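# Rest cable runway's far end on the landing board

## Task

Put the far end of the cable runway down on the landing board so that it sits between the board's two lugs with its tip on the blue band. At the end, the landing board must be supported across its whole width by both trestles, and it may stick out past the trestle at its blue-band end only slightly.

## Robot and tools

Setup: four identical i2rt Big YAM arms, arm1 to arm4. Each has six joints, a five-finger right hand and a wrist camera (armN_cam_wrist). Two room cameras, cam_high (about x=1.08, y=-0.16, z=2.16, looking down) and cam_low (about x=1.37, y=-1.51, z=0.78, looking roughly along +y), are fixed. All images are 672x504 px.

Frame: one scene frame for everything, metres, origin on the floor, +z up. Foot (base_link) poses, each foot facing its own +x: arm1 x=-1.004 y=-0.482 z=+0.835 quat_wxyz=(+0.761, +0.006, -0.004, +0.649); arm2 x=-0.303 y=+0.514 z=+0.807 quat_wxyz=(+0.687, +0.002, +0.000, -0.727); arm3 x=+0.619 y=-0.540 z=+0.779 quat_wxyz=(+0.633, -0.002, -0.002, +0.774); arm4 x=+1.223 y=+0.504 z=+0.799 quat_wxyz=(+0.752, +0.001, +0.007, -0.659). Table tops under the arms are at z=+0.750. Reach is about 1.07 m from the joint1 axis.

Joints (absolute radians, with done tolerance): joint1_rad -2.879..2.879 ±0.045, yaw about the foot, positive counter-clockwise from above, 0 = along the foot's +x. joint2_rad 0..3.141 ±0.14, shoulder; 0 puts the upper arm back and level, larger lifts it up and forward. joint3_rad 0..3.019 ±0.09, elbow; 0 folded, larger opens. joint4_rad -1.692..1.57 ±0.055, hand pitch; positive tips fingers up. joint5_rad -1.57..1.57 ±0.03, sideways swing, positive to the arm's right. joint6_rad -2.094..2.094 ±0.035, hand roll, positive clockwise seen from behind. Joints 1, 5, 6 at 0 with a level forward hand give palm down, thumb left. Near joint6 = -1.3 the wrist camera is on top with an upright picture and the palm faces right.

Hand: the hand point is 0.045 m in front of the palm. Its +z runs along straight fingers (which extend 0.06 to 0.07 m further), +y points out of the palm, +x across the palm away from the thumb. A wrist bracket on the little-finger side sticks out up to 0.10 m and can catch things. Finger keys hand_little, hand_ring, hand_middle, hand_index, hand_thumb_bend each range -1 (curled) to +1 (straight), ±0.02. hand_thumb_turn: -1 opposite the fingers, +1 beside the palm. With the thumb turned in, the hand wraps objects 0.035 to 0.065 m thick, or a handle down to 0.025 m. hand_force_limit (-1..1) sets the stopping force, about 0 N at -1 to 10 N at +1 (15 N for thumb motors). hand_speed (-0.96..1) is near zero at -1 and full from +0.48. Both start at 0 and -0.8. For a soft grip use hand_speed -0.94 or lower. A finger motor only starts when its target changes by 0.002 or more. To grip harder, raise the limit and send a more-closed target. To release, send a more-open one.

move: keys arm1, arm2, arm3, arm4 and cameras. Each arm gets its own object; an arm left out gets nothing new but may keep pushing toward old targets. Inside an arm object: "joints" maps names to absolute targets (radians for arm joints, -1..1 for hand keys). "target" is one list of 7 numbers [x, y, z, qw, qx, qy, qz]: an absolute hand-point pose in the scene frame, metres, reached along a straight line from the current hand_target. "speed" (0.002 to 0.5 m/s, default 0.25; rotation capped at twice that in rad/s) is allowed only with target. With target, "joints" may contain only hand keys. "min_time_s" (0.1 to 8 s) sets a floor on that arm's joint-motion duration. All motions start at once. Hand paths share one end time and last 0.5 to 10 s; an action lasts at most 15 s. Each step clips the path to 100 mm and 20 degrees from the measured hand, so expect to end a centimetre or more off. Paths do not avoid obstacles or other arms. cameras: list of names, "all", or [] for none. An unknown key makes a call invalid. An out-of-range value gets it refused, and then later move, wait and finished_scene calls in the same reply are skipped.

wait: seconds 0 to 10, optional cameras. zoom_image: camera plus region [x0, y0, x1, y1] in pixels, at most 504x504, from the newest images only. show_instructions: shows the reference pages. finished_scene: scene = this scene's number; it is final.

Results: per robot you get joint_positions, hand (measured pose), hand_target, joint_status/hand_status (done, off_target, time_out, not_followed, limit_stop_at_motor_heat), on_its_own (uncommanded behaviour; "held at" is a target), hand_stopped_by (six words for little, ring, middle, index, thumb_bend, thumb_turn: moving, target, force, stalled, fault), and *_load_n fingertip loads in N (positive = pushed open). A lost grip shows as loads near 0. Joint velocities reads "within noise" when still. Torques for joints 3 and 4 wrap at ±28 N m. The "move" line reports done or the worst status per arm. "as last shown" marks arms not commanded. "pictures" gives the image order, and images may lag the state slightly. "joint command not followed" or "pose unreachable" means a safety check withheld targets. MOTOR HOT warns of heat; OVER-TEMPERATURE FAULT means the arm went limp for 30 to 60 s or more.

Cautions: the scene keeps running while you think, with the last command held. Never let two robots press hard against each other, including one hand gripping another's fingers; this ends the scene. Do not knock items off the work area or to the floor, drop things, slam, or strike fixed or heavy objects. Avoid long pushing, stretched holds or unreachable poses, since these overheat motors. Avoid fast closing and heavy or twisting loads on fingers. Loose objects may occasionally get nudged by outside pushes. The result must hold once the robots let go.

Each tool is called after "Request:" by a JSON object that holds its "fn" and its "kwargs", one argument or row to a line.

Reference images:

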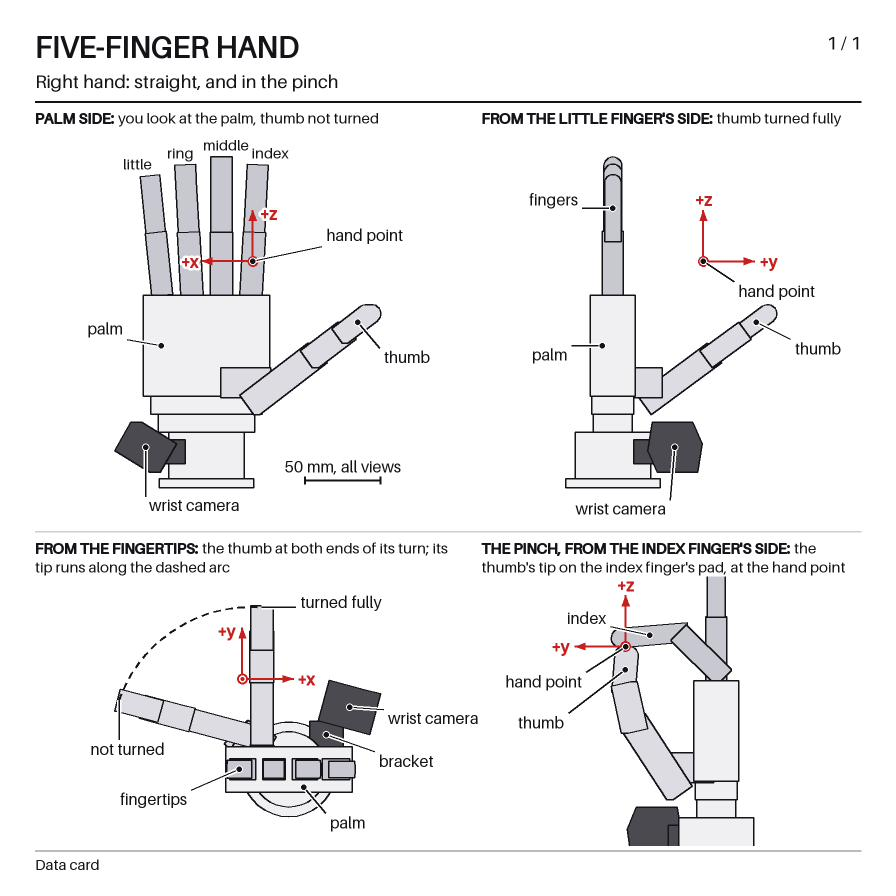

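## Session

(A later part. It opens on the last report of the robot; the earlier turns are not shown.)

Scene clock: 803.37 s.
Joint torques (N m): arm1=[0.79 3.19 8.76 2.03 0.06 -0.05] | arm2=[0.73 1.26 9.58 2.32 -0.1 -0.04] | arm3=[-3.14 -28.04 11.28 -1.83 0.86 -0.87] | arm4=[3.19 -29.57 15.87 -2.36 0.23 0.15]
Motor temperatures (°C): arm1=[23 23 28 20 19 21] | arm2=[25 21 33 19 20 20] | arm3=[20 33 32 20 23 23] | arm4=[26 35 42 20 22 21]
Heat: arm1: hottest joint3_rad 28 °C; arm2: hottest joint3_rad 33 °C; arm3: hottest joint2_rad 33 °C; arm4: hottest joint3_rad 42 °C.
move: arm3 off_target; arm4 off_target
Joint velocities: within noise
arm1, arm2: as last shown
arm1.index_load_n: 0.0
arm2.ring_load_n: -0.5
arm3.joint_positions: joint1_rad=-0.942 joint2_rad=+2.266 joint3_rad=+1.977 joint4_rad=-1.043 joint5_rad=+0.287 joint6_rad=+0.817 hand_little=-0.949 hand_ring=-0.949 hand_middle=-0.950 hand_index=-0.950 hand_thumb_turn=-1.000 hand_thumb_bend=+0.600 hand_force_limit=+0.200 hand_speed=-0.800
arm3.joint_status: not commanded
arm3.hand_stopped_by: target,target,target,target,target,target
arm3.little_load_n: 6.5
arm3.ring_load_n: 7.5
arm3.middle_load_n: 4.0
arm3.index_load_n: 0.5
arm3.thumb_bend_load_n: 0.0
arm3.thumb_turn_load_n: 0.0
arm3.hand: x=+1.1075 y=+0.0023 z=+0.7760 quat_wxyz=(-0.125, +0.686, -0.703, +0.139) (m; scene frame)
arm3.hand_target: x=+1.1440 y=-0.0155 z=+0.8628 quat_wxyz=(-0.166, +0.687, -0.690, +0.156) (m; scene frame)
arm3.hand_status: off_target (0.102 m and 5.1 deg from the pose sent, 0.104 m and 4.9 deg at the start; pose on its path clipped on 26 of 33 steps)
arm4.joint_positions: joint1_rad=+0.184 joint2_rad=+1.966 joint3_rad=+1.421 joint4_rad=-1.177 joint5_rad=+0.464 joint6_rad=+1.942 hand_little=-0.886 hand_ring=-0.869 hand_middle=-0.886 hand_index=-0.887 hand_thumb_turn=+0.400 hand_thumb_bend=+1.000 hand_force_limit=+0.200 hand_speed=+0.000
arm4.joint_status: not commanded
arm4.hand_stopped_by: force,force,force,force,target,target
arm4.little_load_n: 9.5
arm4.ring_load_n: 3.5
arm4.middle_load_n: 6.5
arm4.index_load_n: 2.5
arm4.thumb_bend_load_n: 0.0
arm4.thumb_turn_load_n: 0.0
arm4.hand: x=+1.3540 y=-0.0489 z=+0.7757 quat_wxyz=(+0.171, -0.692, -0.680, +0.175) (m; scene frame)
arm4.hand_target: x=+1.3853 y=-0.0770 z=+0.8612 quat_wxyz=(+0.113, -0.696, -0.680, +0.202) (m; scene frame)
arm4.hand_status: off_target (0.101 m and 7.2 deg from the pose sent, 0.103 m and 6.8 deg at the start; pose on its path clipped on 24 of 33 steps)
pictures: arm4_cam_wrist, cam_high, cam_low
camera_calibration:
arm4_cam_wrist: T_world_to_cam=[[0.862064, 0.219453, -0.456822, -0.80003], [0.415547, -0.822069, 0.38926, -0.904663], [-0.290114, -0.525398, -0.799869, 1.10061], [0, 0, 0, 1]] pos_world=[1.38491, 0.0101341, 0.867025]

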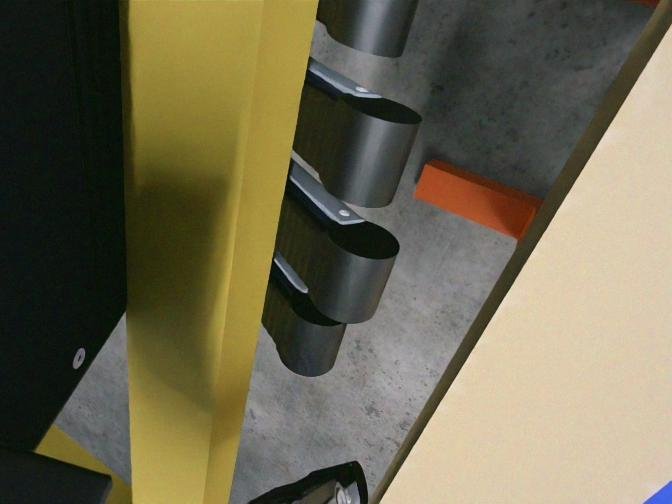

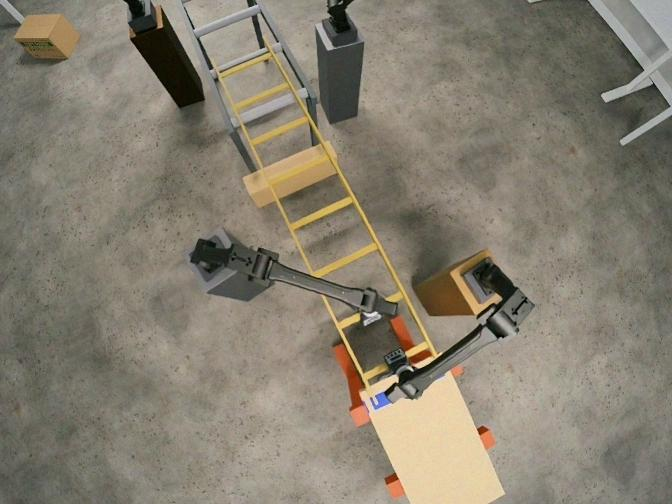

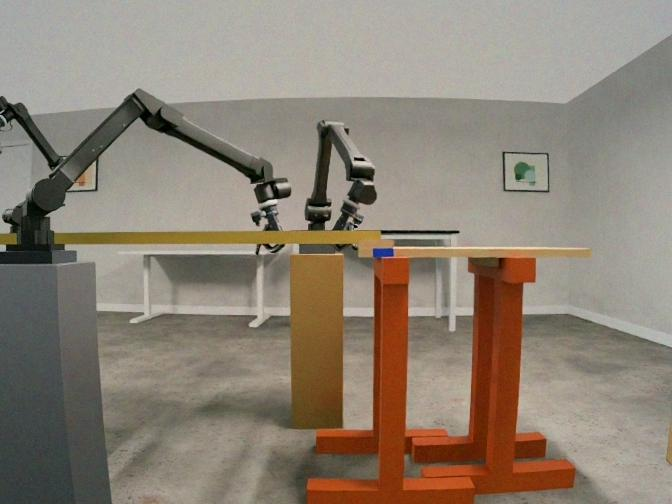

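Request:
{"fn": "move", "kwargs": {
  "arm4": {"target": [1.389, -0.083, 0.842, 0.115, -0.696, -0.680, 0.2028], "speed": 0.04},
  "arm3": {"target": [1.148, -0.020, 0.848, -0.165, 0.690, -0.690, 0.153], "speed": 0.04},
  "cameras": ["cam_low", "cam_high", "arm4_cam_wrist"]
}}

Request:
{"fn": "zoom_image", "kwargs": {
  "camera": "cam_low",
  "region": [280, 180, 460, 290]
}}

Request:
{"fn": "zoom_image", "kwargs": {
  "camera": "cam_high",
  "region": [345, 360, 405, 420]
}}

Request:
{"fn": "zoom_image", "kwargs": {
  "camera": "cam_high",
  "region": [400, 320, 480, 400]
}}

Scene clock: 818.50 s.
Joint torques (N m): arm1=[0.67 3.25 8.77 1.85 0.06 -0.07] | arm2=[0.79 1.32 9.58 2.33 -0.1 -0.04] | arm3=[-3.49 -27.69 8.7 -0.55 0.9 -0.89] | arm4=[2.55 -27.22 14.64 -0.76 0.2 0.06]
Motor temperatures (°C): arm1=[23 23 28 20 19 21] | arm2=[25 21 33 19 20 20] | arm3=[20 32 33 20 23 23] | arm4=[26 38 44 20 22 21]
Heat: arm1: hottest joint3_rad 28 °C; arm2: hottest joint3_rad 33 °C; arm3: hottest joint3_rad 33 °C; arm4: hottest joint3_rad 44 °C.
move: arm3 off_target; arm4 off_target
Joint velocities: within noise
arm1.joint_positions: joint1_rad=-0.408 joint2_rad=+0.584 joint3_rad=+1.422 joint4_rad=-1.296 joint5_rad=+0.296 joint6_rad=-1.421 hand_little=+1.000 hand_ring=+1.000 hand_middle=+1.000 hand_index=+1.000 hand_thumb_turn=+1.000 hand_thumb_bend=+1.000 hand_force_limit=+0.000 hand_speed=-0.800
arm1.joint_status: not commanded
arm1.hand_stopped_by: target,target,target,target,target,target
arm1.little_load_n: 0.5
arm1.ring_load_n: 0.0
arm1.middle_load_n: 0.0
arm1.index_load_n: 0.0
arm1.thumb_bend_load_n: 0.0
arm1.thumb_turn_load_n: 0.0
arm1.hand: x=-0.8032 y=-0.3792 z=+1.3722 quat_wxyz=(-0.186, +0.796, +0.274, +0.507) (m; scene frame)
arm1.hand_target: x=-0.8043 y=-0.3811 z=+1.3842 quat_wxyz=(-0.193, +0.790, +0.269, +0.517) (m; scene frame)
arm1.hand_status: not commanded
arm2.joint_positions: joint1_rad=-0.314 joint2_rad=+0.617 joint3_rad=+1.419 joint4_rad=-1.524 joint5_rad=-0.099 joint6_rad=-0.983 hand_little=+1.000 hand_ring=+1.000 hand_middle=+1.000 hand_index=+1.000 hand_thumb_turn=+1.000 hand_thumb_bend=+1.000 hand_force_limit=+0.000 hand_speed=-0.800
arm2.joint_status: not commanded
arm2.hand_stopped_by: target,target,target,target,target,target
arm2.little_load_n: 0.0
arm2.ring_load_n: 0.0
arm2.middle_load_n: 0.0
arm2.index_load_n: 0.0
arm2.thumb_bend_load_n: 0.0
arm2.thumb_turn_load_n: 0.0
arm2.hand: x=-0.3835 y=+0.3480 z=+1.2624 quat_wxyz=(+0.221, +0.294, -0.863, +0.348) (m; scene frame)
arm2.hand_target: x=-0.3834 y=+0.3484 z=+1.2717 quat_wxyz=(+0.228, +0.293, -0.858, +0.356) (m; scene frame)
arm2.hand_status: not commanded
arm3.joint_positions: joint1_rad=-0.945 joint2_rad=+2.266 joint3_rad=+1.977 joint4_rad=-1.036 joint5_rad=+0.283 joint6_rad=+0.812 hand_little=-0.949 hand_ring=-0.949 hand_middle=-0.950 hand_index=-0.950 hand_thumb_turn=-1.000 hand_thumb_bend=+0.600 hand_force_limit=+0.200 hand_speed=-0.800
arm3.joint_status: not commanded
arm3.hand_stopped_by: target,target,target,target,target,target
arm3.little_load_n: 5.5
arm3.ring_load_n: 6.5
arm3.middle_load_n: 3.5
arm3.index_load_n: 0.5
arm3.thumb_bend_load_n: 0.0
arm3.thumb_turn_load_n: 0.0
arm3.hand: x=+1.1098 y=+0.0024 z=+0.7764 quat_wxyz=(-0.128, +0.687, -0.702, +0.138) (m; scene frame)
arm3.hand_target: x=+1.1458 y=-0.0207 z=+0.8452 quat_wxyz=(-0.164, +0.688, -0.690, +0.156) (m; scene frame)
arm3.hand_status: off_target (0.084 m and 4.8 deg from the pose sent, 0.086 m and 5.1 deg at the start)
arm4.joint_positions: joint1_rad=+0.189 joint2_rad=+1.969 joint3_rad=+1.421 joint4_rad=-1.177 joint5_rad=+0.464 joint6_rad=+1.946 hand_little=-0.886 hand_ring=-0.869 hand_middle=-0.886 hand_index=-0.887 hand_thumb_turn=+0.400 hand_thumb_bend=+1.000 hand_force_limit=+0.200 hand_speed=+0.000
arm4.joint_status: not commanded
arm4.hand_stopped_by: force,force,force,force,target,target
arm4.little_load_n: 9.0
arm4.ring_load_n: 3.0
arm4.middle_load_n: 6.5
arm4.index_load_n: 3.0
arm4.thumb_bend_load_n: 0.0
arm4.thumb_turn_load_n: 0.0
arm4.hand: x=+1.3560 y=-0.0482 z=+0.7745 quat_wxyz=(+0.171, -0.691, -0.680, +0.175) (m; scene frame)
arm4.hand_target: x=+1.3874 y=-0.0783 z=+0.8419 quat_wxyz=(+0.114, -0.696, -0.680, +0.202) (m; scene frame)
arm4.hand_status: off_target (0.083 m and 7.2 deg from the pose sent, 0.082 m and 7.2 deg at the start)
pictures: arm4_cam_wrist, cam_high, cam_low
camera_calibration:
arm4_cam_wrist: T_world_to_cam=[[0.861444, 0.219977, -0.457737, -0.800874], [0.416422, -0.821886, 0.388712, -0.905317], [-0.2907, -0.525465, -0.799612, 1.10117], [0, 0, 0, 1]] pos_world=[1.38701, 0.0107333, 0.865826]

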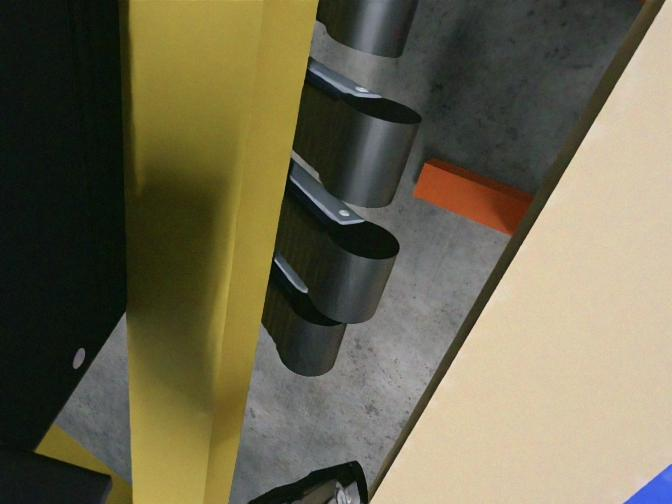

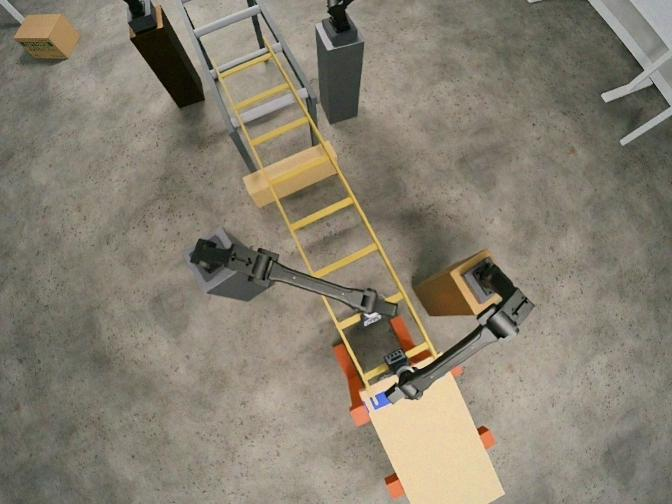

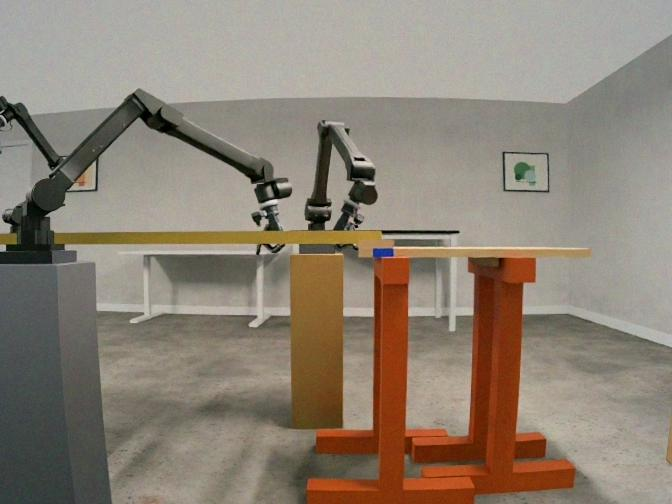

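Scaled by 2.800 from the camera's 672x504 image, which has a finer 960x720 frame.

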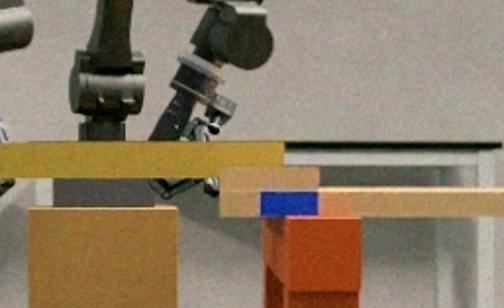

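Scaled by 8.400 from the camera's 672x504 image, which has a finer 960x720 frame.

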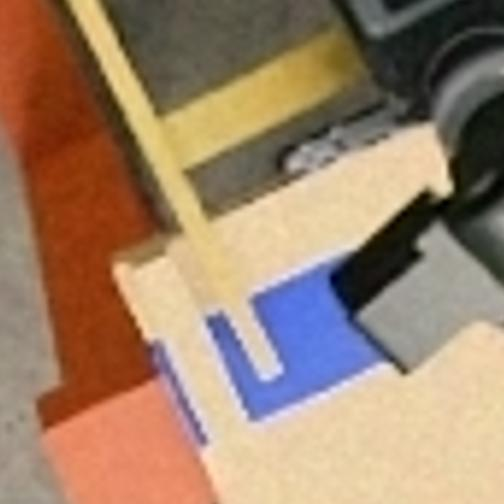

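Scaled by 6.300 from the camera's 672x504 image, which has a finer 960x720 frame.

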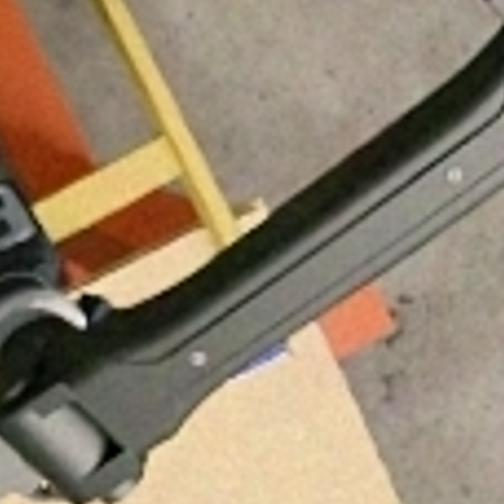

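Request:
{"fn": "move", "kwargs": {
  "arm4": {"target": [1.391, -0.083, 0.81, 0.115, -0.696, -0.680, 0.2028], "speed": 0.04},
  "arm3": {"target": [1.148, -0.022, 0.815, -0.165, 0.690, -0.690, 0.153], "speed": 0.04},
  "cameras": ["cam_low", "cam_high"]
}}

Request:
{"fn": "zoom_image", "kwargs": {
  "camera": "cam_low",
  "region": [280, 180, 460, 290]
}}

Request:
{"fn": "zoom_image", "kwargs": {
  "camera": "cam_high",
  "region": [345, 360, 405, 420]
}}

Request:
{"fn": "zoom_image", "kwargs": {
  "camera": "cam_high",
  "region": [400, 320, 480, 400]
}}

Scene clock: 826.67 s.
Joint torques (N m): arm1=[0.32 3.31 8.8 1.83 0.08 -0.05] | arm2=[0.73 1.26 9.57 2.32 -0.11 -0.04] | arm3=[-3.31 -26.4 7.04 0.38 0.84 -0.83] | arm4=[2.2 -24.76 12.18 0.65 0.14 0.04]
Motor temperatures (°C): arm1=[23 23 28 20 19 21] | arm2=[25 21 33 19 20 20] | arm3=[20 32 32 20 23 23] | arm4=[26 37 43 20 22 21]
Heat: arm1: hottest joint3_rad 28 °C; arm2: hottest joint3_rad 33 °C; arm3: hottest joint2_rad 32 °C; arm4: hottest joint3_rad 43 °C.
move: arm3 off_target; arm4 off_target
Joint velocities: within noise
arm1, arm2: as last shown
arm1.little_load_n: 0.0
arm2.ring_load_n: -0.5
arm3.joint_positions: joint1_rad=-0.949 joint2_rad=+2.270 joint3_rad=+1.951 joint4_rad=-0.990 joint5_rad=+0.283 joint6_rad=+0.804 hand_little=-0.949 hand_ring=-0.949 hand_middle=-0.950 hand_index=-0.950 hand_thumb_turn=-1.000 hand_thumb_bend=+0.600 hand_force_limit=+0.200 hand_speed=-0.800
arm3.joint_status: not commanded
arm3.hand_stopped_by: target,target,target,target,target,target
arm3.little_load_n: 3.5
arm3.ring_load_n: 4.5
arm3.middle_load_n: 2.0
arm3.index_load_n: 0.5
arm3.thumb_bend_load_n: 0.0
arm3.thumb_turn_load_n: 0.0
arm3.hand: x=+1.1134 y=+0.0012 z=+0.7651 quat_wxyz=(-0.135, +0.686, -0.701, +0.138) (m; scene frame)
arm3.hand_target: x=+1.1467 y=-0.0224 z=+0.8133 quat_wxyz=(-0.163, +0.688, -0.690, +0.155) (m; scene frame)
arm3.hand_status: off_target (0.065 m and 4.0 deg from the pose sent, 0.059 m and 4.8 deg at the start)
arm4.joint_positions: joint1_rad=+0.192 joint2_rad=+1.993 joint3_rad=+1.421 joint4_rad=-1.151 joint5_rad=+0.467 joint6_rad=+1.953 hand_little=-0.886 hand_ring=-0.869 hand_middle=-0.886 hand_index=-0.887 hand_thumb_turn=+0.400 hand_thumb_bend=+0.999 hand_force_limit=+0.200 hand_speed=+0.000
arm4.joint_status: not commanded
arm4.hand_stopped_by: force,force,force,force,target,target
arm4.little_load_n: 6.0
arm4.ring_load_n: 1.5
arm4.middle_load_n: 5.5
arm4.index_load_n: 3.0
arm4.thumb_bend_load_n: -2.5
arm4.thumb_turn_load_n: 4.0
arm4.hand: x=+1.3584 y=-0.0513 z=+0.7614 quat_wxyz=(+0.170, -0.692, -0.679, +0.178) (m; scene frame)
arm4.hand_target: x=+1.3902 y=-0.0796 z=+0.8111 quat_wxyz=(+0.114, -0.696, -0.680, +0.202) (m; scene frame)
arm4.hand_status: off_target (0.067 m and 7.0 deg from the pose sent, 0.061 m and 7.2 deg at the start)
pictures: cam_high, cam_low

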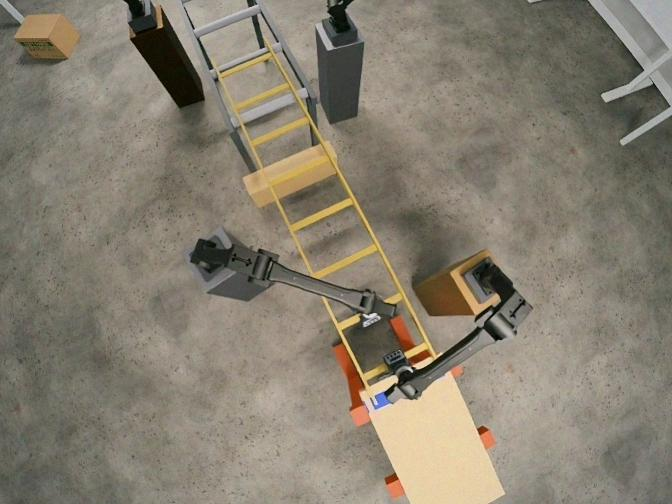

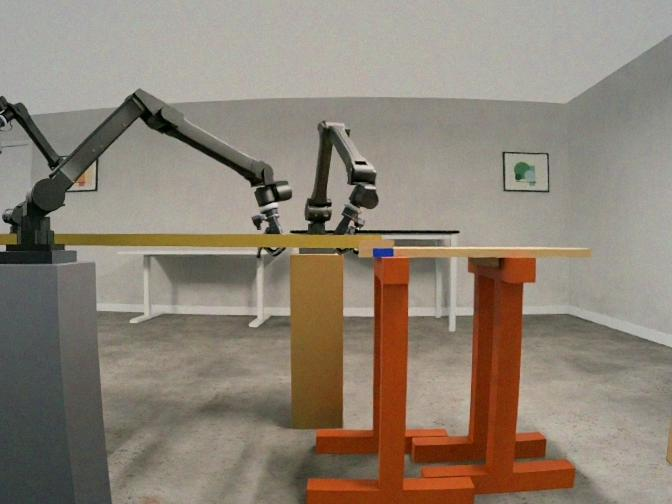

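Scaled by 2.800 from the camera's 672x504 image, which has a finer 960x720 frame.

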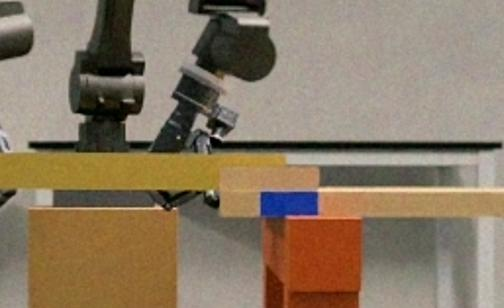

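Scaled by 8.400 from the camera's 672x504 image, which has a finer 960x720 frame.

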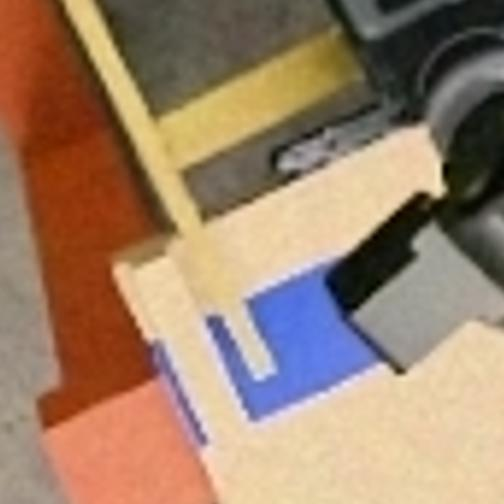

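Scaled by 6.300 from the camera's 672x504 image, which has a finer 960x720 frame.

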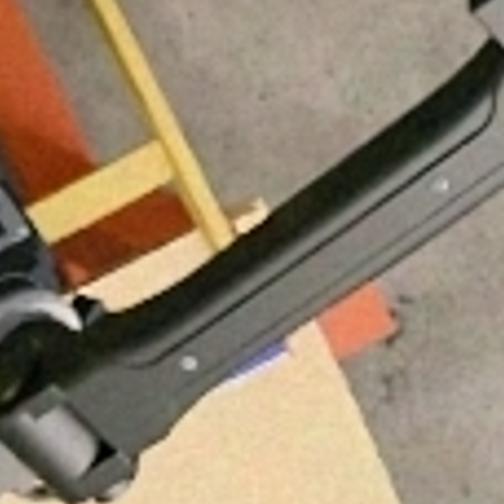

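Request:
{"fn": "move", "kwargs": {
  "arm4": {"target": [1.388, -0.075, 0.782, 0.13, -0.694, -0.682, 0.190], "speed": 0.04},
  "arm3": {"target": [1.143, -0.016, 0.785, -0.155, 0.690, -0.692, 0.153], "speed": 0.04},
  "cameras": ["cam_low", "cam_high"]
}}

Request:
{"fn": "zoom_image", "kwargs": {
  "camera": "cam_low",
  "region": [280, 180, 460, 290]
}}

Request:
{"fn": "zoom_image", "kwargs": {
  "camera": "cam_high",
  "region": [345, 360, 405, 420]
}}

Scene clock: 840.00 s.
Joint torques (N m): arm1=[0.73 2.96 8.76 1.87 0.05 -0.05] | arm2=[0.79 1.32 9.58 2.33 -0.1 -0.03] | arm3=[-2.55 -23.36 7.06 0.98 0.91 -0.68] | arm4=[2.26 -21.66 11.02 1.24 -0.23 0.06]
Motor temperatures (°C): arm1=[23 23 28 20 19 21] | arm2=[25 21 33 19 20 20] | arm3=[20 34 32 20 23 23] | arm4=[26 37 42 20 22 21]
Heat: arm1: hottest joint3_rad 28 °C; arm2: hottest joint3_rad 33 °C; arm3: hottest joint2_rad 34 °C; arm4: hottest joint3_rad 42 °C.
move: arm3 off_target; arm4 off_target
Joint velocities: within noise
arm1, arm2: as last shown
arm2.ring_load_n: 0.0
arm3.joint_positions: joint1_rad=-0.949 joint2_rad=+2.270 joint3_rad=+1.948 joint4_rad=-0.986 joint5_rad=+0.283 joint6_rad=+0.803 hand_little=-0.949 hand_ring=-0.949 hand_middle=-0.950 hand_index=-0.950 hand_thumb_turn=-1.000 hand_thumb_bend=+0.600 hand_force_limit=+0.200 hand_speed=-0.800
arm3.joint_status: not commanded
arm3.hand_stopped_by: target,target,target,target,target,target
arm3.little_load_n: 3.5
arm3.ring_load_n: 4.0
arm3.middle_load_n: 2.0
arm3.index_load_n: 0.0
arm3.thumb_bend_load_n: 0.0
arm3.thumb_turn_load_n: 0.0
arm3.hand: x=+1.1134 y=+0.0012 z=+0.7642 quat_wxyz=(-0.136, +0.687, -0.701, +0.138) (m; scene frame)
arm3.hand_target: x=+1.1422 y=-0.0166 z=+0.7848 quat_wxyz=(-0.153, +0.688, -0.692, +0.154) (m; scene frame)
arm3.hand_status: off_target (0.040 m and 3.0 deg from the pose sent, 0.040 m and 3.0 deg at the start)
arm4.joint_positions: joint1_rad=+0.192 joint2_rad=+1.996 joint3_rad=+1.421 joint4_rad=-1.146 joint5_rad=+0.466 joint6_rad=+1.953 hand_little=-0.886 hand_ring=-0.869 hand_middle=-0.886 hand_index=-0.887 hand_thumb_turn=+0.400 hand_thumb_bend=+0.999 hand_force_limit=+0.200 hand_speed=+0.000
arm4.joint_status: not commanded
arm4.hand_stopped_by: force,force,force,force,target,target
arm4.little_load_n: 5.5
arm4.ring_load_n: 1.5
arm4.middle_load_n: 5.0
arm4.index_load_n: 2.5
arm4.thumb_bend_load_n: -2.0
arm4.thumb_turn_load_n: 4.5
arm4.hand: x=+1.3588 y=-0.0519 z=+0.7601 quat_wxyz=(+0.169, -0.692, -0.679, +0.178) (m; scene frame)
arm4.hand_target: x=+1.3878 y=-0.0731 z=+0.7830 quat_wxyz=(+0.130, -0.694, -0.683, +0.189) (m; scene frame)
arm4.hand_status: off_target (0.043 m and 4.7 deg from the pose sent, 0.043 m and 4.9 deg at the start)
pictures: cam_high, cam_low

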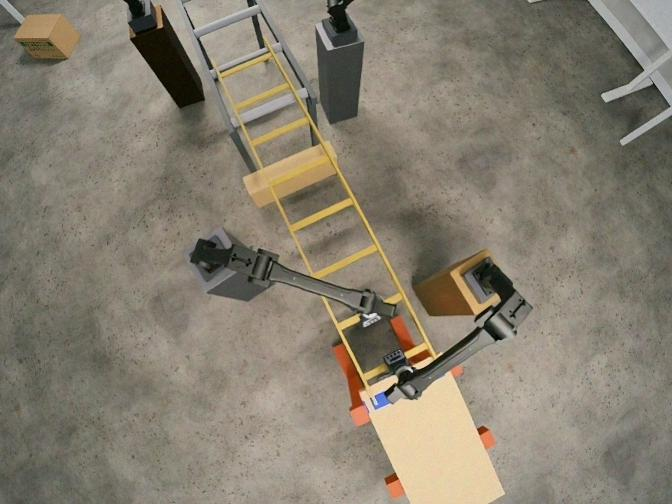

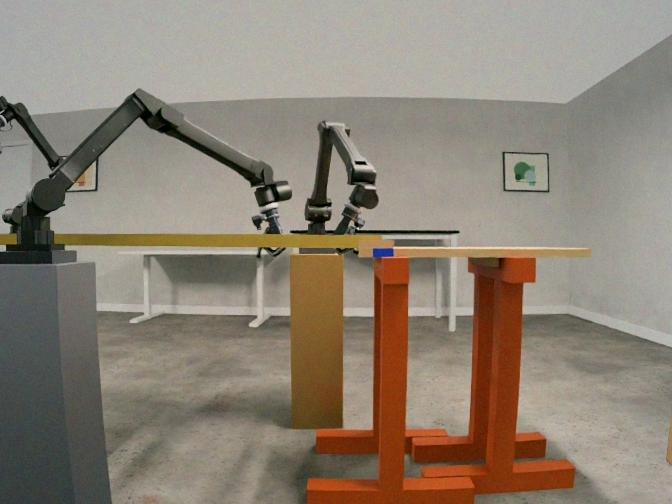

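Scaled by 2.800 from the camera's 672x504 image, which has a finer 960x720 frame.

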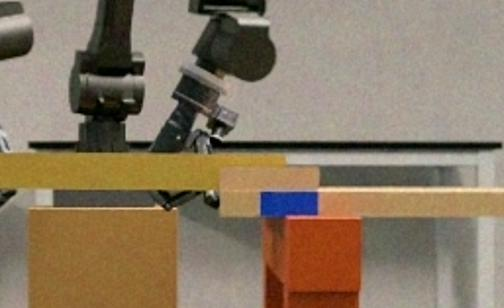

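Scaled by 8.400 from the camera's 672x504 image, which has a finer 960x720 frame.

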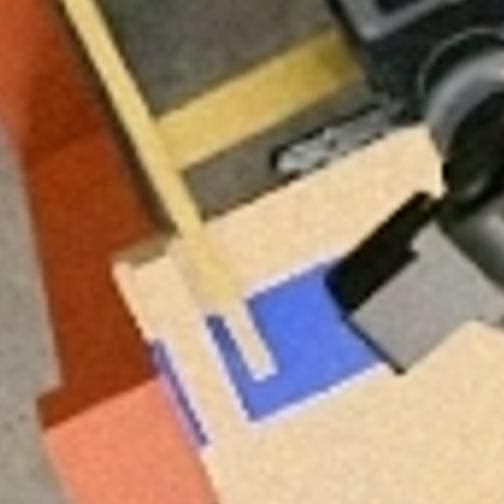

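Request:
{"fn": "move", "kwargs": {
  "arm4": {"target": [1.362, -0.054, 0.766, 0.165, -0.692, -0.680, 0.180], "speed": 0.04},
  "arm3": {"target": [1.116, -0.001, 0.766, -0.140, 0.688, -0.700, 0.141], "speed": 0.04},
  "cameras": ["cam_low", "cam_high"]
}}

Request:
{"fn": "zoom_image", "kwargs": {
  "camera": "cam_high",
  "region": [345, 360, 405, 420]
}}

Scene clock: 849.67 s.
Joint torques (N m): arm1=[0.15 2.96 8.69 1.99 0.07 -0.07] | arm2=[0.85 1.32 9.58 2.32 -0.1 -0.04] | arm3=[0.15 -22.01 6.23 0.57 0.39 -0.17] | arm4=[0.62 -20.48 7.42 0.42 0.2 0.01]
Motor temperatures (°C): arm1=[23 23 28 20 19 21] | arm2=[25 21 33 19 20 20] | arm3=[20 34 32 20 23 23] | arm4=[26 36 41 20 22 21]
Heat: arm1: hottest joint3_rad 28 °C; arm2: hottest joint3_rad 33 °C; arm3: hottest joint2_rad 34 °C; arm4: hottest joint3_rad 41 °C.
move: arm3 done; arm4 done
Joint velocities: within noise
arm1, arm2: as last shown
arm2.thumb_turn_load_n: -0.5
arm3.joint_positions: joint1_rad=-0.949 joint2_rad=+2.270 joint3_rad=+1.947 joint4_rad=-0.985 joint5_rad=+0.282 joint6_rad=+0.807 hand_little=-0.950 hand_ring=-0.949 hand_middle=-0.950 hand_index=-0.950 hand_thumb_turn=-1.000 hand_thumb_bend=+0.600 hand_force_limit=+0.200 hand_speed=-0.800
arm3.joint_status: not commanded
arm3.hand_stopped_by: target,target,target,target,target,target
arm3.little_load_n: 2.5
arm3.ring_load_n: 3.5
arm3.middle_load_n: 1.5
arm3.index_load_n: 0.0
arm3.thumb_bend_load_n: 0.0
arm3.thumb_turn_load_n: 0.0
arm3.hand: x=+1.1128 y=+0.0016 z=+0.7636 quat_wxyz=(-0.136, +0.686, -0.702, +0.137) (m; scene frame)
arm3.hand_target: x=+1.1160 y=-0.0009 z=+0.7660 quat_wxyz=(-0.140, +0.687, -0.699, +0.141) (m; scene frame)
arm3.hand_status: done (0.005 m and 0.7 deg from the pose sent, 0.004 m and 0.6 deg at the start)
arm4.joint_positions: joint1_rad=+0.192 joint2_rad=+1.996 joint3_rad=+1.420 joint4_rad=-1.146 joint5_rad=+0.470 joint6_rad=+1.953 hand_little=-0.886 hand_ring=-0.869 hand_middle=-0.886 hand_index=-0.887 hand_thumb_turn=+0.400 hand_thumb_bend=+0.999 hand_force_limit=+0.200 hand_speed=+0.000
arm4.joint_status: not commanded
arm4.hand_stopped_by: force,force,force,force,target,target
arm4.little_load_n: 5.5
arm4.ring_load_n: 1.5
arm4.middle_load_n: 5.0
arm4.index_load_n: 2.5
arm4.thumb_bend_load_n: -2.0
arm4.thumb_turn_load_n: 4.5
arm4.hand: x=+1.3577 y=-0.0519 z=+0.7599 quat_wxyz=(+0.171, -0.692, -0.678, +0.179) (m; scene frame)
arm4.hand_target: x=+1.3619 y=-0.0541 z=+0.7660 quat_wxyz=(+0.165, -0.692, -0.680, +0.180) (m; scene frame)
arm4.hand_status: done (0.008 m and 0.7 deg from the pose sent, 0.007 m and 0.6 deg at the start)
pictures: cam_high, cam_low

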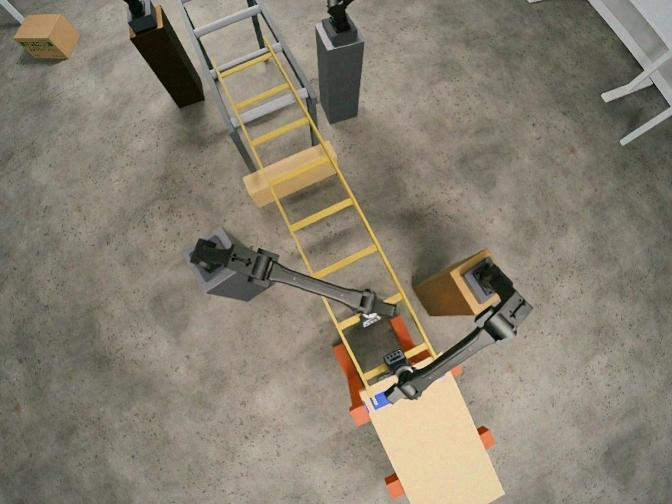

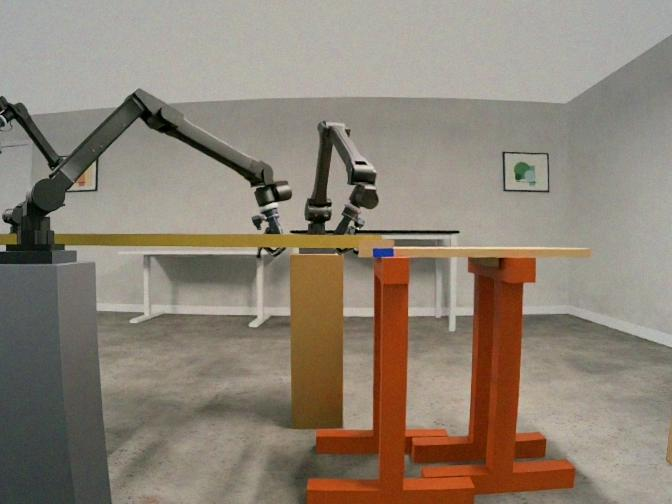

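Scaled by 8.400 from the camera's 672x504 image, which has a finer 960x720 frame.

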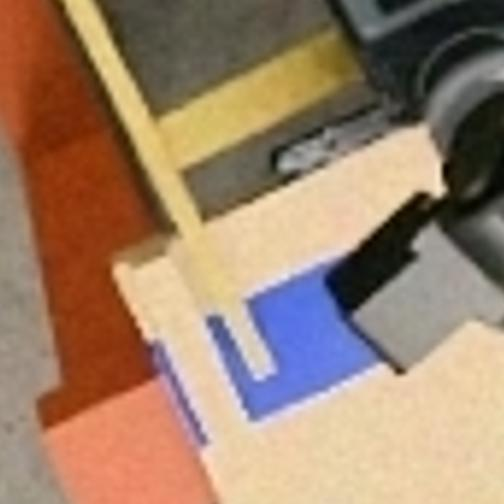

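Request:
{"fn": "move", "kwargs": {
  "arm3": {"joints":{"hand_speed":-0.4,"hand_thumb_bend":1,"hand_little":1,"hand_ring":1,"hand_middle":1,"hand_index":1}},
  "cameras": ["cam_high","cam_low"]
}}

Scene clock: 882.77 s.
Joint torques (N m): arm1=[0.26 3.08 8.79 1.98 0.11 -0.1] | arm2=[0.79 1.32 9.58 2.33 -0.11 -0.04] | arm3=[0.15 -22.07 6.24 0.59 0.34 -0.15] | arm4=[0.15 -22.3 7.57 0.5 0.18 0.01]
Motor temperatures (°C): arm1=[23 23 28 20 19 21] | arm2=[25 21 33 19 20 20] | arm3=[20 33 31 20 23 23] | arm4=[26 33 35 20 22 21]
Heat: arm1: hottest joint3_rad 28 °C; arm2: hottest joint3_rad 33 °C; arm3: hottest joint2_rad 33 °C; arm4: hottest joint3_rad 35 °C.
move: arm3 done
Joint velocities: within noise
arm1, arm2, arm4: as last shown
arm2.thumb_turn_load_n: 0.0
arm3.joint_positions: joint1_rad=-0.949 joint2_rad=+2.270 joint3_rad=+1.947 joint4_rad=-0.985 joint5_rad=+0.284 joint6_rad=+0.805 hand_little=+1.000 hand_ring=+1.000 hand_middle=+1.000 hand_index=+1.000 hand_thumb_turn=-1.000 hand_thumb_bend=+1.000 hand_force_limit=+0.200 hand_speed=-0.400
arm3.joint_status: all done
arm3.hand_stopped_by: target,target,target,target,target,target
arm3.little_load_n: 0.0
arm3.ring_load_n: 0.0
arm3.middle_load_n: 0.0
arm3.index_load_n: 0.0
arm3.thumb_bend_load_n: 0.0
arm3.thumb_turn_load_n: 0.0
arm3.hand: x=+1.1130 y=+0.0012 z=+0.7635 quat_wxyz=(-0.136, +0.686, -0.701, +0.138) (m; scene frame)
arm3.hand_target: x=+1.1160 y=-0.0009 z=+0.7660 quat_wxyz=(-0.140, +0.687, -0.699, +0.141) (m; scene frame)
arm3.hand_status: not commanded
arm4.thumb_turn_load_n: 5.0
arm4.hand_target: x=+1.3619 y=-0.0540 z=+0.7660 quat_wxyz=(+0.165, -0.692, -0.680, +0.180) (m; scene frame)
pictures: cam_high, cam_low

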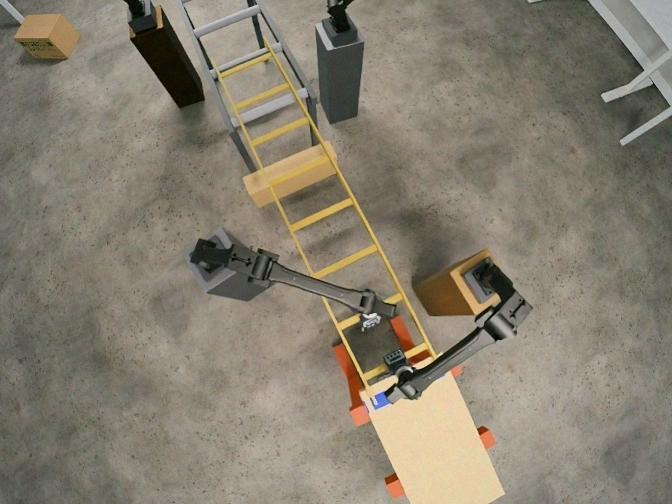

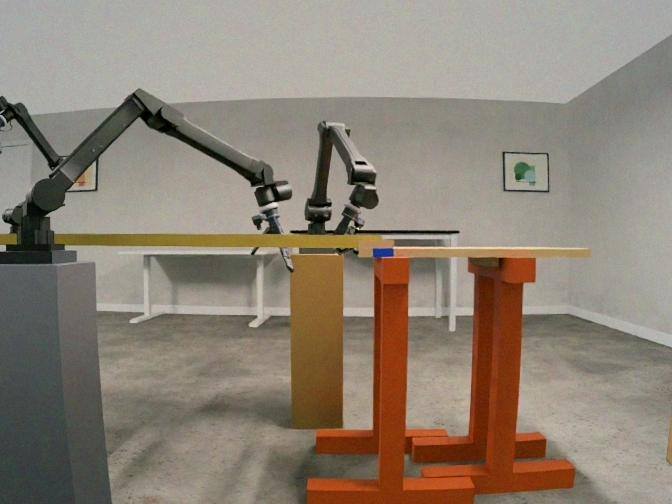

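Request:
{"fn": "move", "kwargs": {
  "arm3": {"target":[1.03,0.0,0.95,-0.140,0.687,-0.699,0.141],"speed":0.1},
  "arm4": {"joints":{"hand_speed":-0.5,"hand_little":1,"hand_ring":1,"hand_middle":1,"hand_index":1}},
  "cameras": ["cam_high","cam_low"]
}}

Scene clock: 889.00 s.
Joint torques (N m): arm1=[0.67 3.02 8.65 1.99 0.08 -0.1] | arm2=[0.79 1.32 9.58 2.33 -0.11 -0.04] | arm3=[1.03 -20.42 10.96 -0.44 0.39 0.06] | arm4=[0.73 -22.48 7.51 0.25 0.17 -0.07]
Motor temperatures (°C): arm1=[23 23 28 20 19 21] | arm2=[25 21 33 19 20 20] | arm3=[20 33 31 20 23 23] | arm4=[26 33 35 20 22 21]
Heat: arm1: hottest joint3_rad 28 °C; arm2: hottest joint3_rad 33 °C; arm3: hottest joint2_rad 33 °C; arm4: hottest joint3_rad 35 °C.
move: arm3 off_target; arm4 done
Joint velocities: within noise
arm1, arm2: as last shown
arm3.joint_positions: joint1_rad=-0.862 joint2_rad=+2.019 joint3_rad=+1.934 joint4_rad=-1.304 joint5_rad=+0.308 joint6_rad=+0.883 hand_little=+1.000 hand_ring=+1.000 hand_middle=+1.000 hand_index=+1.000 hand_thumb_turn=-1.000 hand_thumb_bend=+1.000 hand_force_limit=+0.200 hand_speed=-0.400
arm3.joint_status: not commanded
arm3.hand_stopped_by: target,target,target,target,target,target
arm3.little_load_n: 0.0
arm3.ring_load_n: 0.0
arm3.middle_load_n: 0.0
arm3.index_load_n: 0.0
arm3.thumb_bend_load_n: 0.0
arm3.thumb_turn_load_n: 0.0
arm3.hand: x=+1.0240 y=-0.0151 z=+0.9147 quat_wxyz=(-0.108, +0.694, -0.697, +0.144) (m; scene frame)
arm3.hand_target: x=+1.0288 y=-0.0014 z=+0.9499 quat_wxyz=(-0.140, +0.687, -0.699, +0.141) (m; scene frame)
arm3.hand_status: off_target (0.039 m and 3.7 deg from the pose sent, 0.204 m and 0.6 deg at the start)
arm4.joint_positions: joint1_rad=+0.192 joint2_rad=+1.996 joint3_rad=+1.420 joint4_rad=-1.147 joint5_rad=+0.471 joint6_rad=+1.955 hand_little=+1.000 hand_ring=+1.000 hand_middle=+1.000 hand_index=+1.000 hand_thumb_turn=+0.400 hand_thumb_bend=+0.999 hand_force_limit=+0.200 hand_speed=-0.500
arm4.joint_status: all done
arm4.hand_stopped_by: target,target,target,target,target,target
arm4.little_load_n: 0.0
arm4.ring_load_n: 0.0
arm4.middle_load_n: 0.0
arm4.index_load_n: 0.0
arm4.thumb_bend_load_n: -2.0
arm4.thumb_turn_load_n: 2.0
arm4.hand: x=+1.3574 y=-0.0520 z=+0.7600 quat_wxyz=(+0.171, -0.693, -0.677, +0.180) (m; scene frame)
arm4.hand_target: x=+1.3619 y=-0.0540 z=+0.7660 quat_wxyz=(+0.165, -0.692, -0.680, +0.180) (m; scene frame)
arm4.hand_status: not commanded
pictures: cam_high, cam_low

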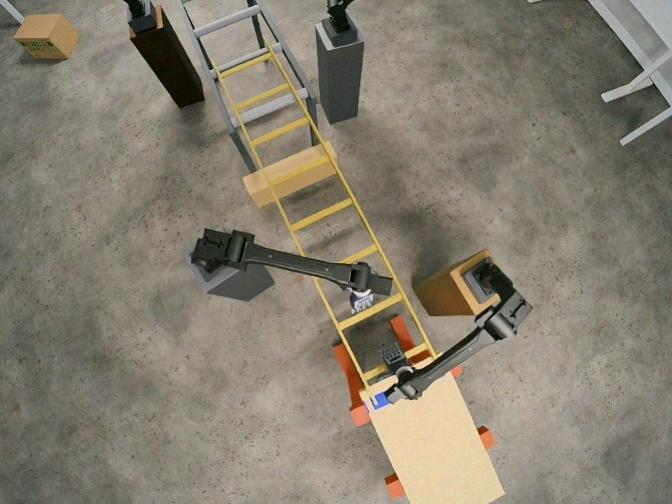

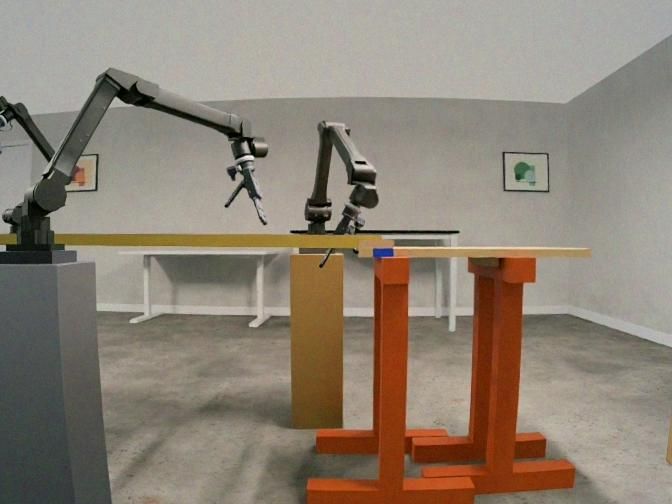

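Request:
{"fn": "move", "kwargs": {
  "arm4": {"target":[1.435,-0.053,0.94,0.165,-0.692,-0.680,0.180],"speed":0.08},
  "cameras": ["cam_high","cam_low"]
}}

Request:
{"fn": "zoom_image", "kwargs": {
  "camera": "cam_high",
  "region": [330, 320, 490, 440]
}}

Request:
{"fn": "zoom_image", "kwargs": {
  "camera": "cam_low",
  "region": [300, 200, 460, 300]
}}

Scene clock: 898.97 s.
Joint torques (N m): arm1=[0.32 2.84 8.7 1.92 0.06 -0.1] | arm2=[0.73 1.26 9.57 2.35 -0.11 -0.04] | arm3=[1.08 -20.31 10.96 -0.44 0.39 0.05] | arm4=[1.32 -23 12.49 -0.1 0.23 0.07]
Motor temperatures (°C): arm1=[23 23 28 20 19 21] | arm2=[25 21 34 19 20 20] | arm3=[20 32 31 20 23 23] | arm4=[26 33 34 20 22 21]
Heat: arm1: hottest joint3_rad 28 °C; arm2: hottest joint3_rad 34 °C; arm3: hottest joint2_rad 32 °C; arm4: hottest joint3_rad 34 °C.
move: arm4 off_target
Joint velocities: within noise
arm1, arm2, arm3: as last shown
arm3.hand_target: x=+1.0288 y=-0.0013 z=+0.9499 quat_wxyz=(-0.140, +0.687, -0.699, +0.141) (m; scene frame)
arm4.joint_positions: joint1_rad=+0.307 joint2_rad=+1.917 joint3_rad=+1.730 joint4_rad=-1.631 joint5_rad=+0.448 joint6_rad=+2.073 hand_little=+1.000 hand_ring=+1.000 hand_middle=+1.000 hand_index=+1.000 hand_thumb_turn=+0.400 hand_thumb_bend=+1.000 hand_force_limit=+0.200 hand_speed=-0.500
arm4.joint_status: not commanded
arm4.hand_stopped_by: target,target,target,target,target,target
arm4.little_load_n: 0.0
arm4.ring_load_n: 0.0
arm4.middle_load_n: 0.0
arm4.index_load_n: 0.0
arm4.thumb_bend_load_n: 0.0
arm4.thumb_turn_load_n: 0.0
arm4.hand: x=+1.4240 y=-0.0427 z=+0.9134 quat_wxyz=(+0.189, -0.686, -0.682, +0.172) (m; scene frame)
arm4.hand_target: x=+1.4346 y=-0.0520 z=+0.9401 quat_wxyz=(+0.164, -0.692, -0.680, +0.180) (m; scene frame)
arm4.hand_status: off_target (0.031 m and 3.0 deg from the pose sent, 0.196 m and 0.7 deg at the start)
pictures: cam_high, cam_low

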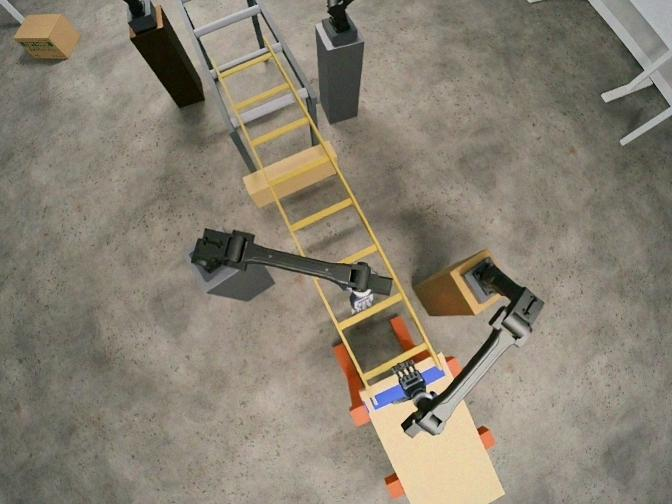

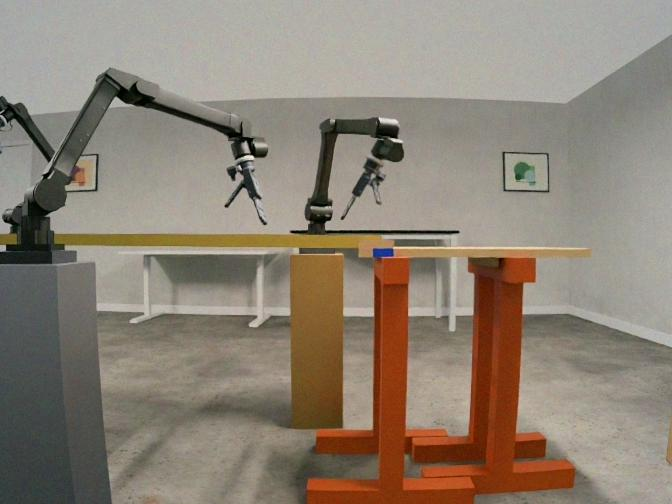

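Scaled by 3.150 from the camera's 672x504 image, which has a finer 960x720 frame.

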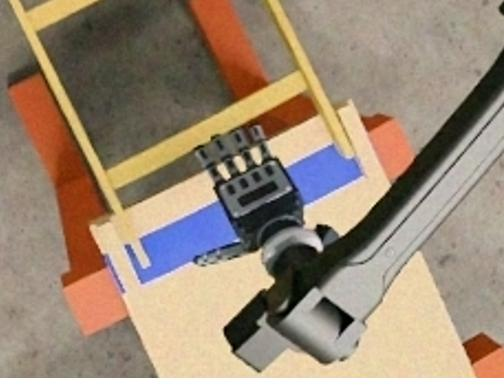

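Scaled by 3.150 from the camera's 672x504 image, which has a finer 960x720 frame.

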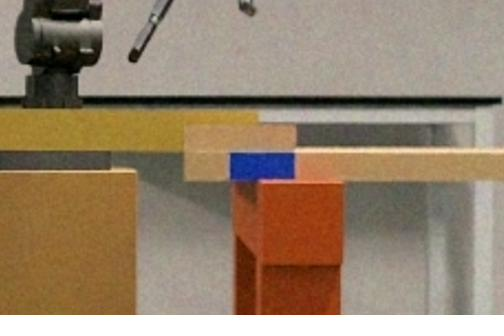

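Request:
{"fn": "zoom_image", "kwargs": {
  "camera": "cam_high",
  "region": [415, 340, 465, 390]
}}

Request:
{"fn": "zoom_image", "kwargs": {
  "camera": "cam_high",
  "region": [350, 370, 400, 420]
}}

Request:
{"fn": "zoom_image", "kwargs": {
  "camera": "cam_high",
  "region": [180, 0, 340, 140]
}}

Scaled by 10.080 from the camera's 672x504 image, which has a finer 960x720 frame.

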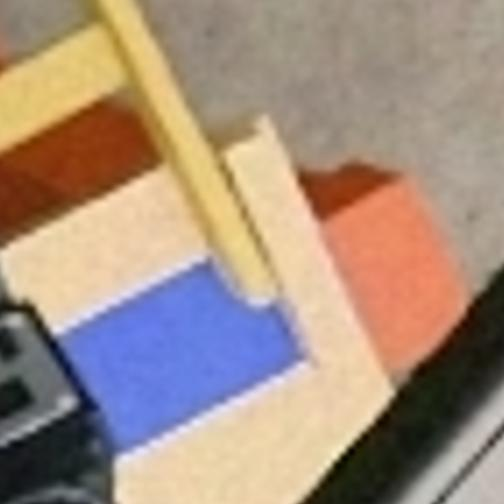

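Scaled by 10.080 from the camera's 672x504 image, which has a finer 960x720 frame.

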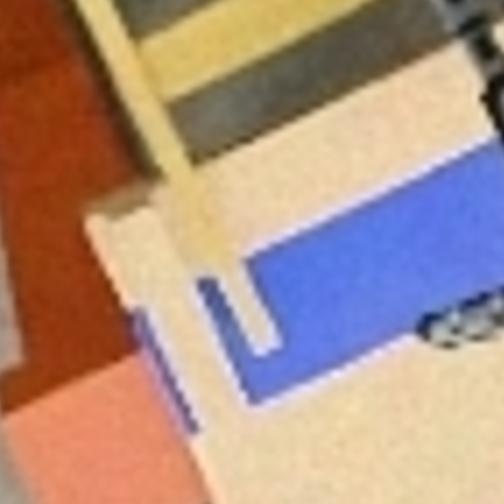

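Scaled by 3.150 from the camera's 672x504 image, which has a finer 960x720 frame.

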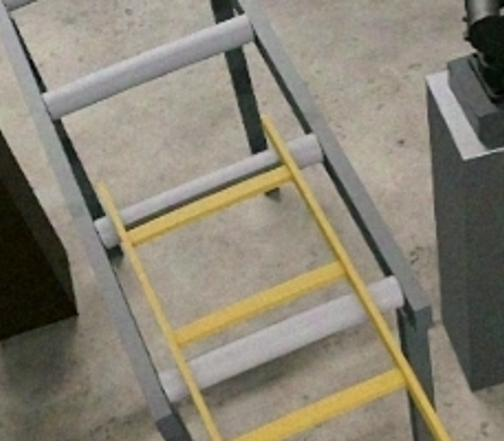

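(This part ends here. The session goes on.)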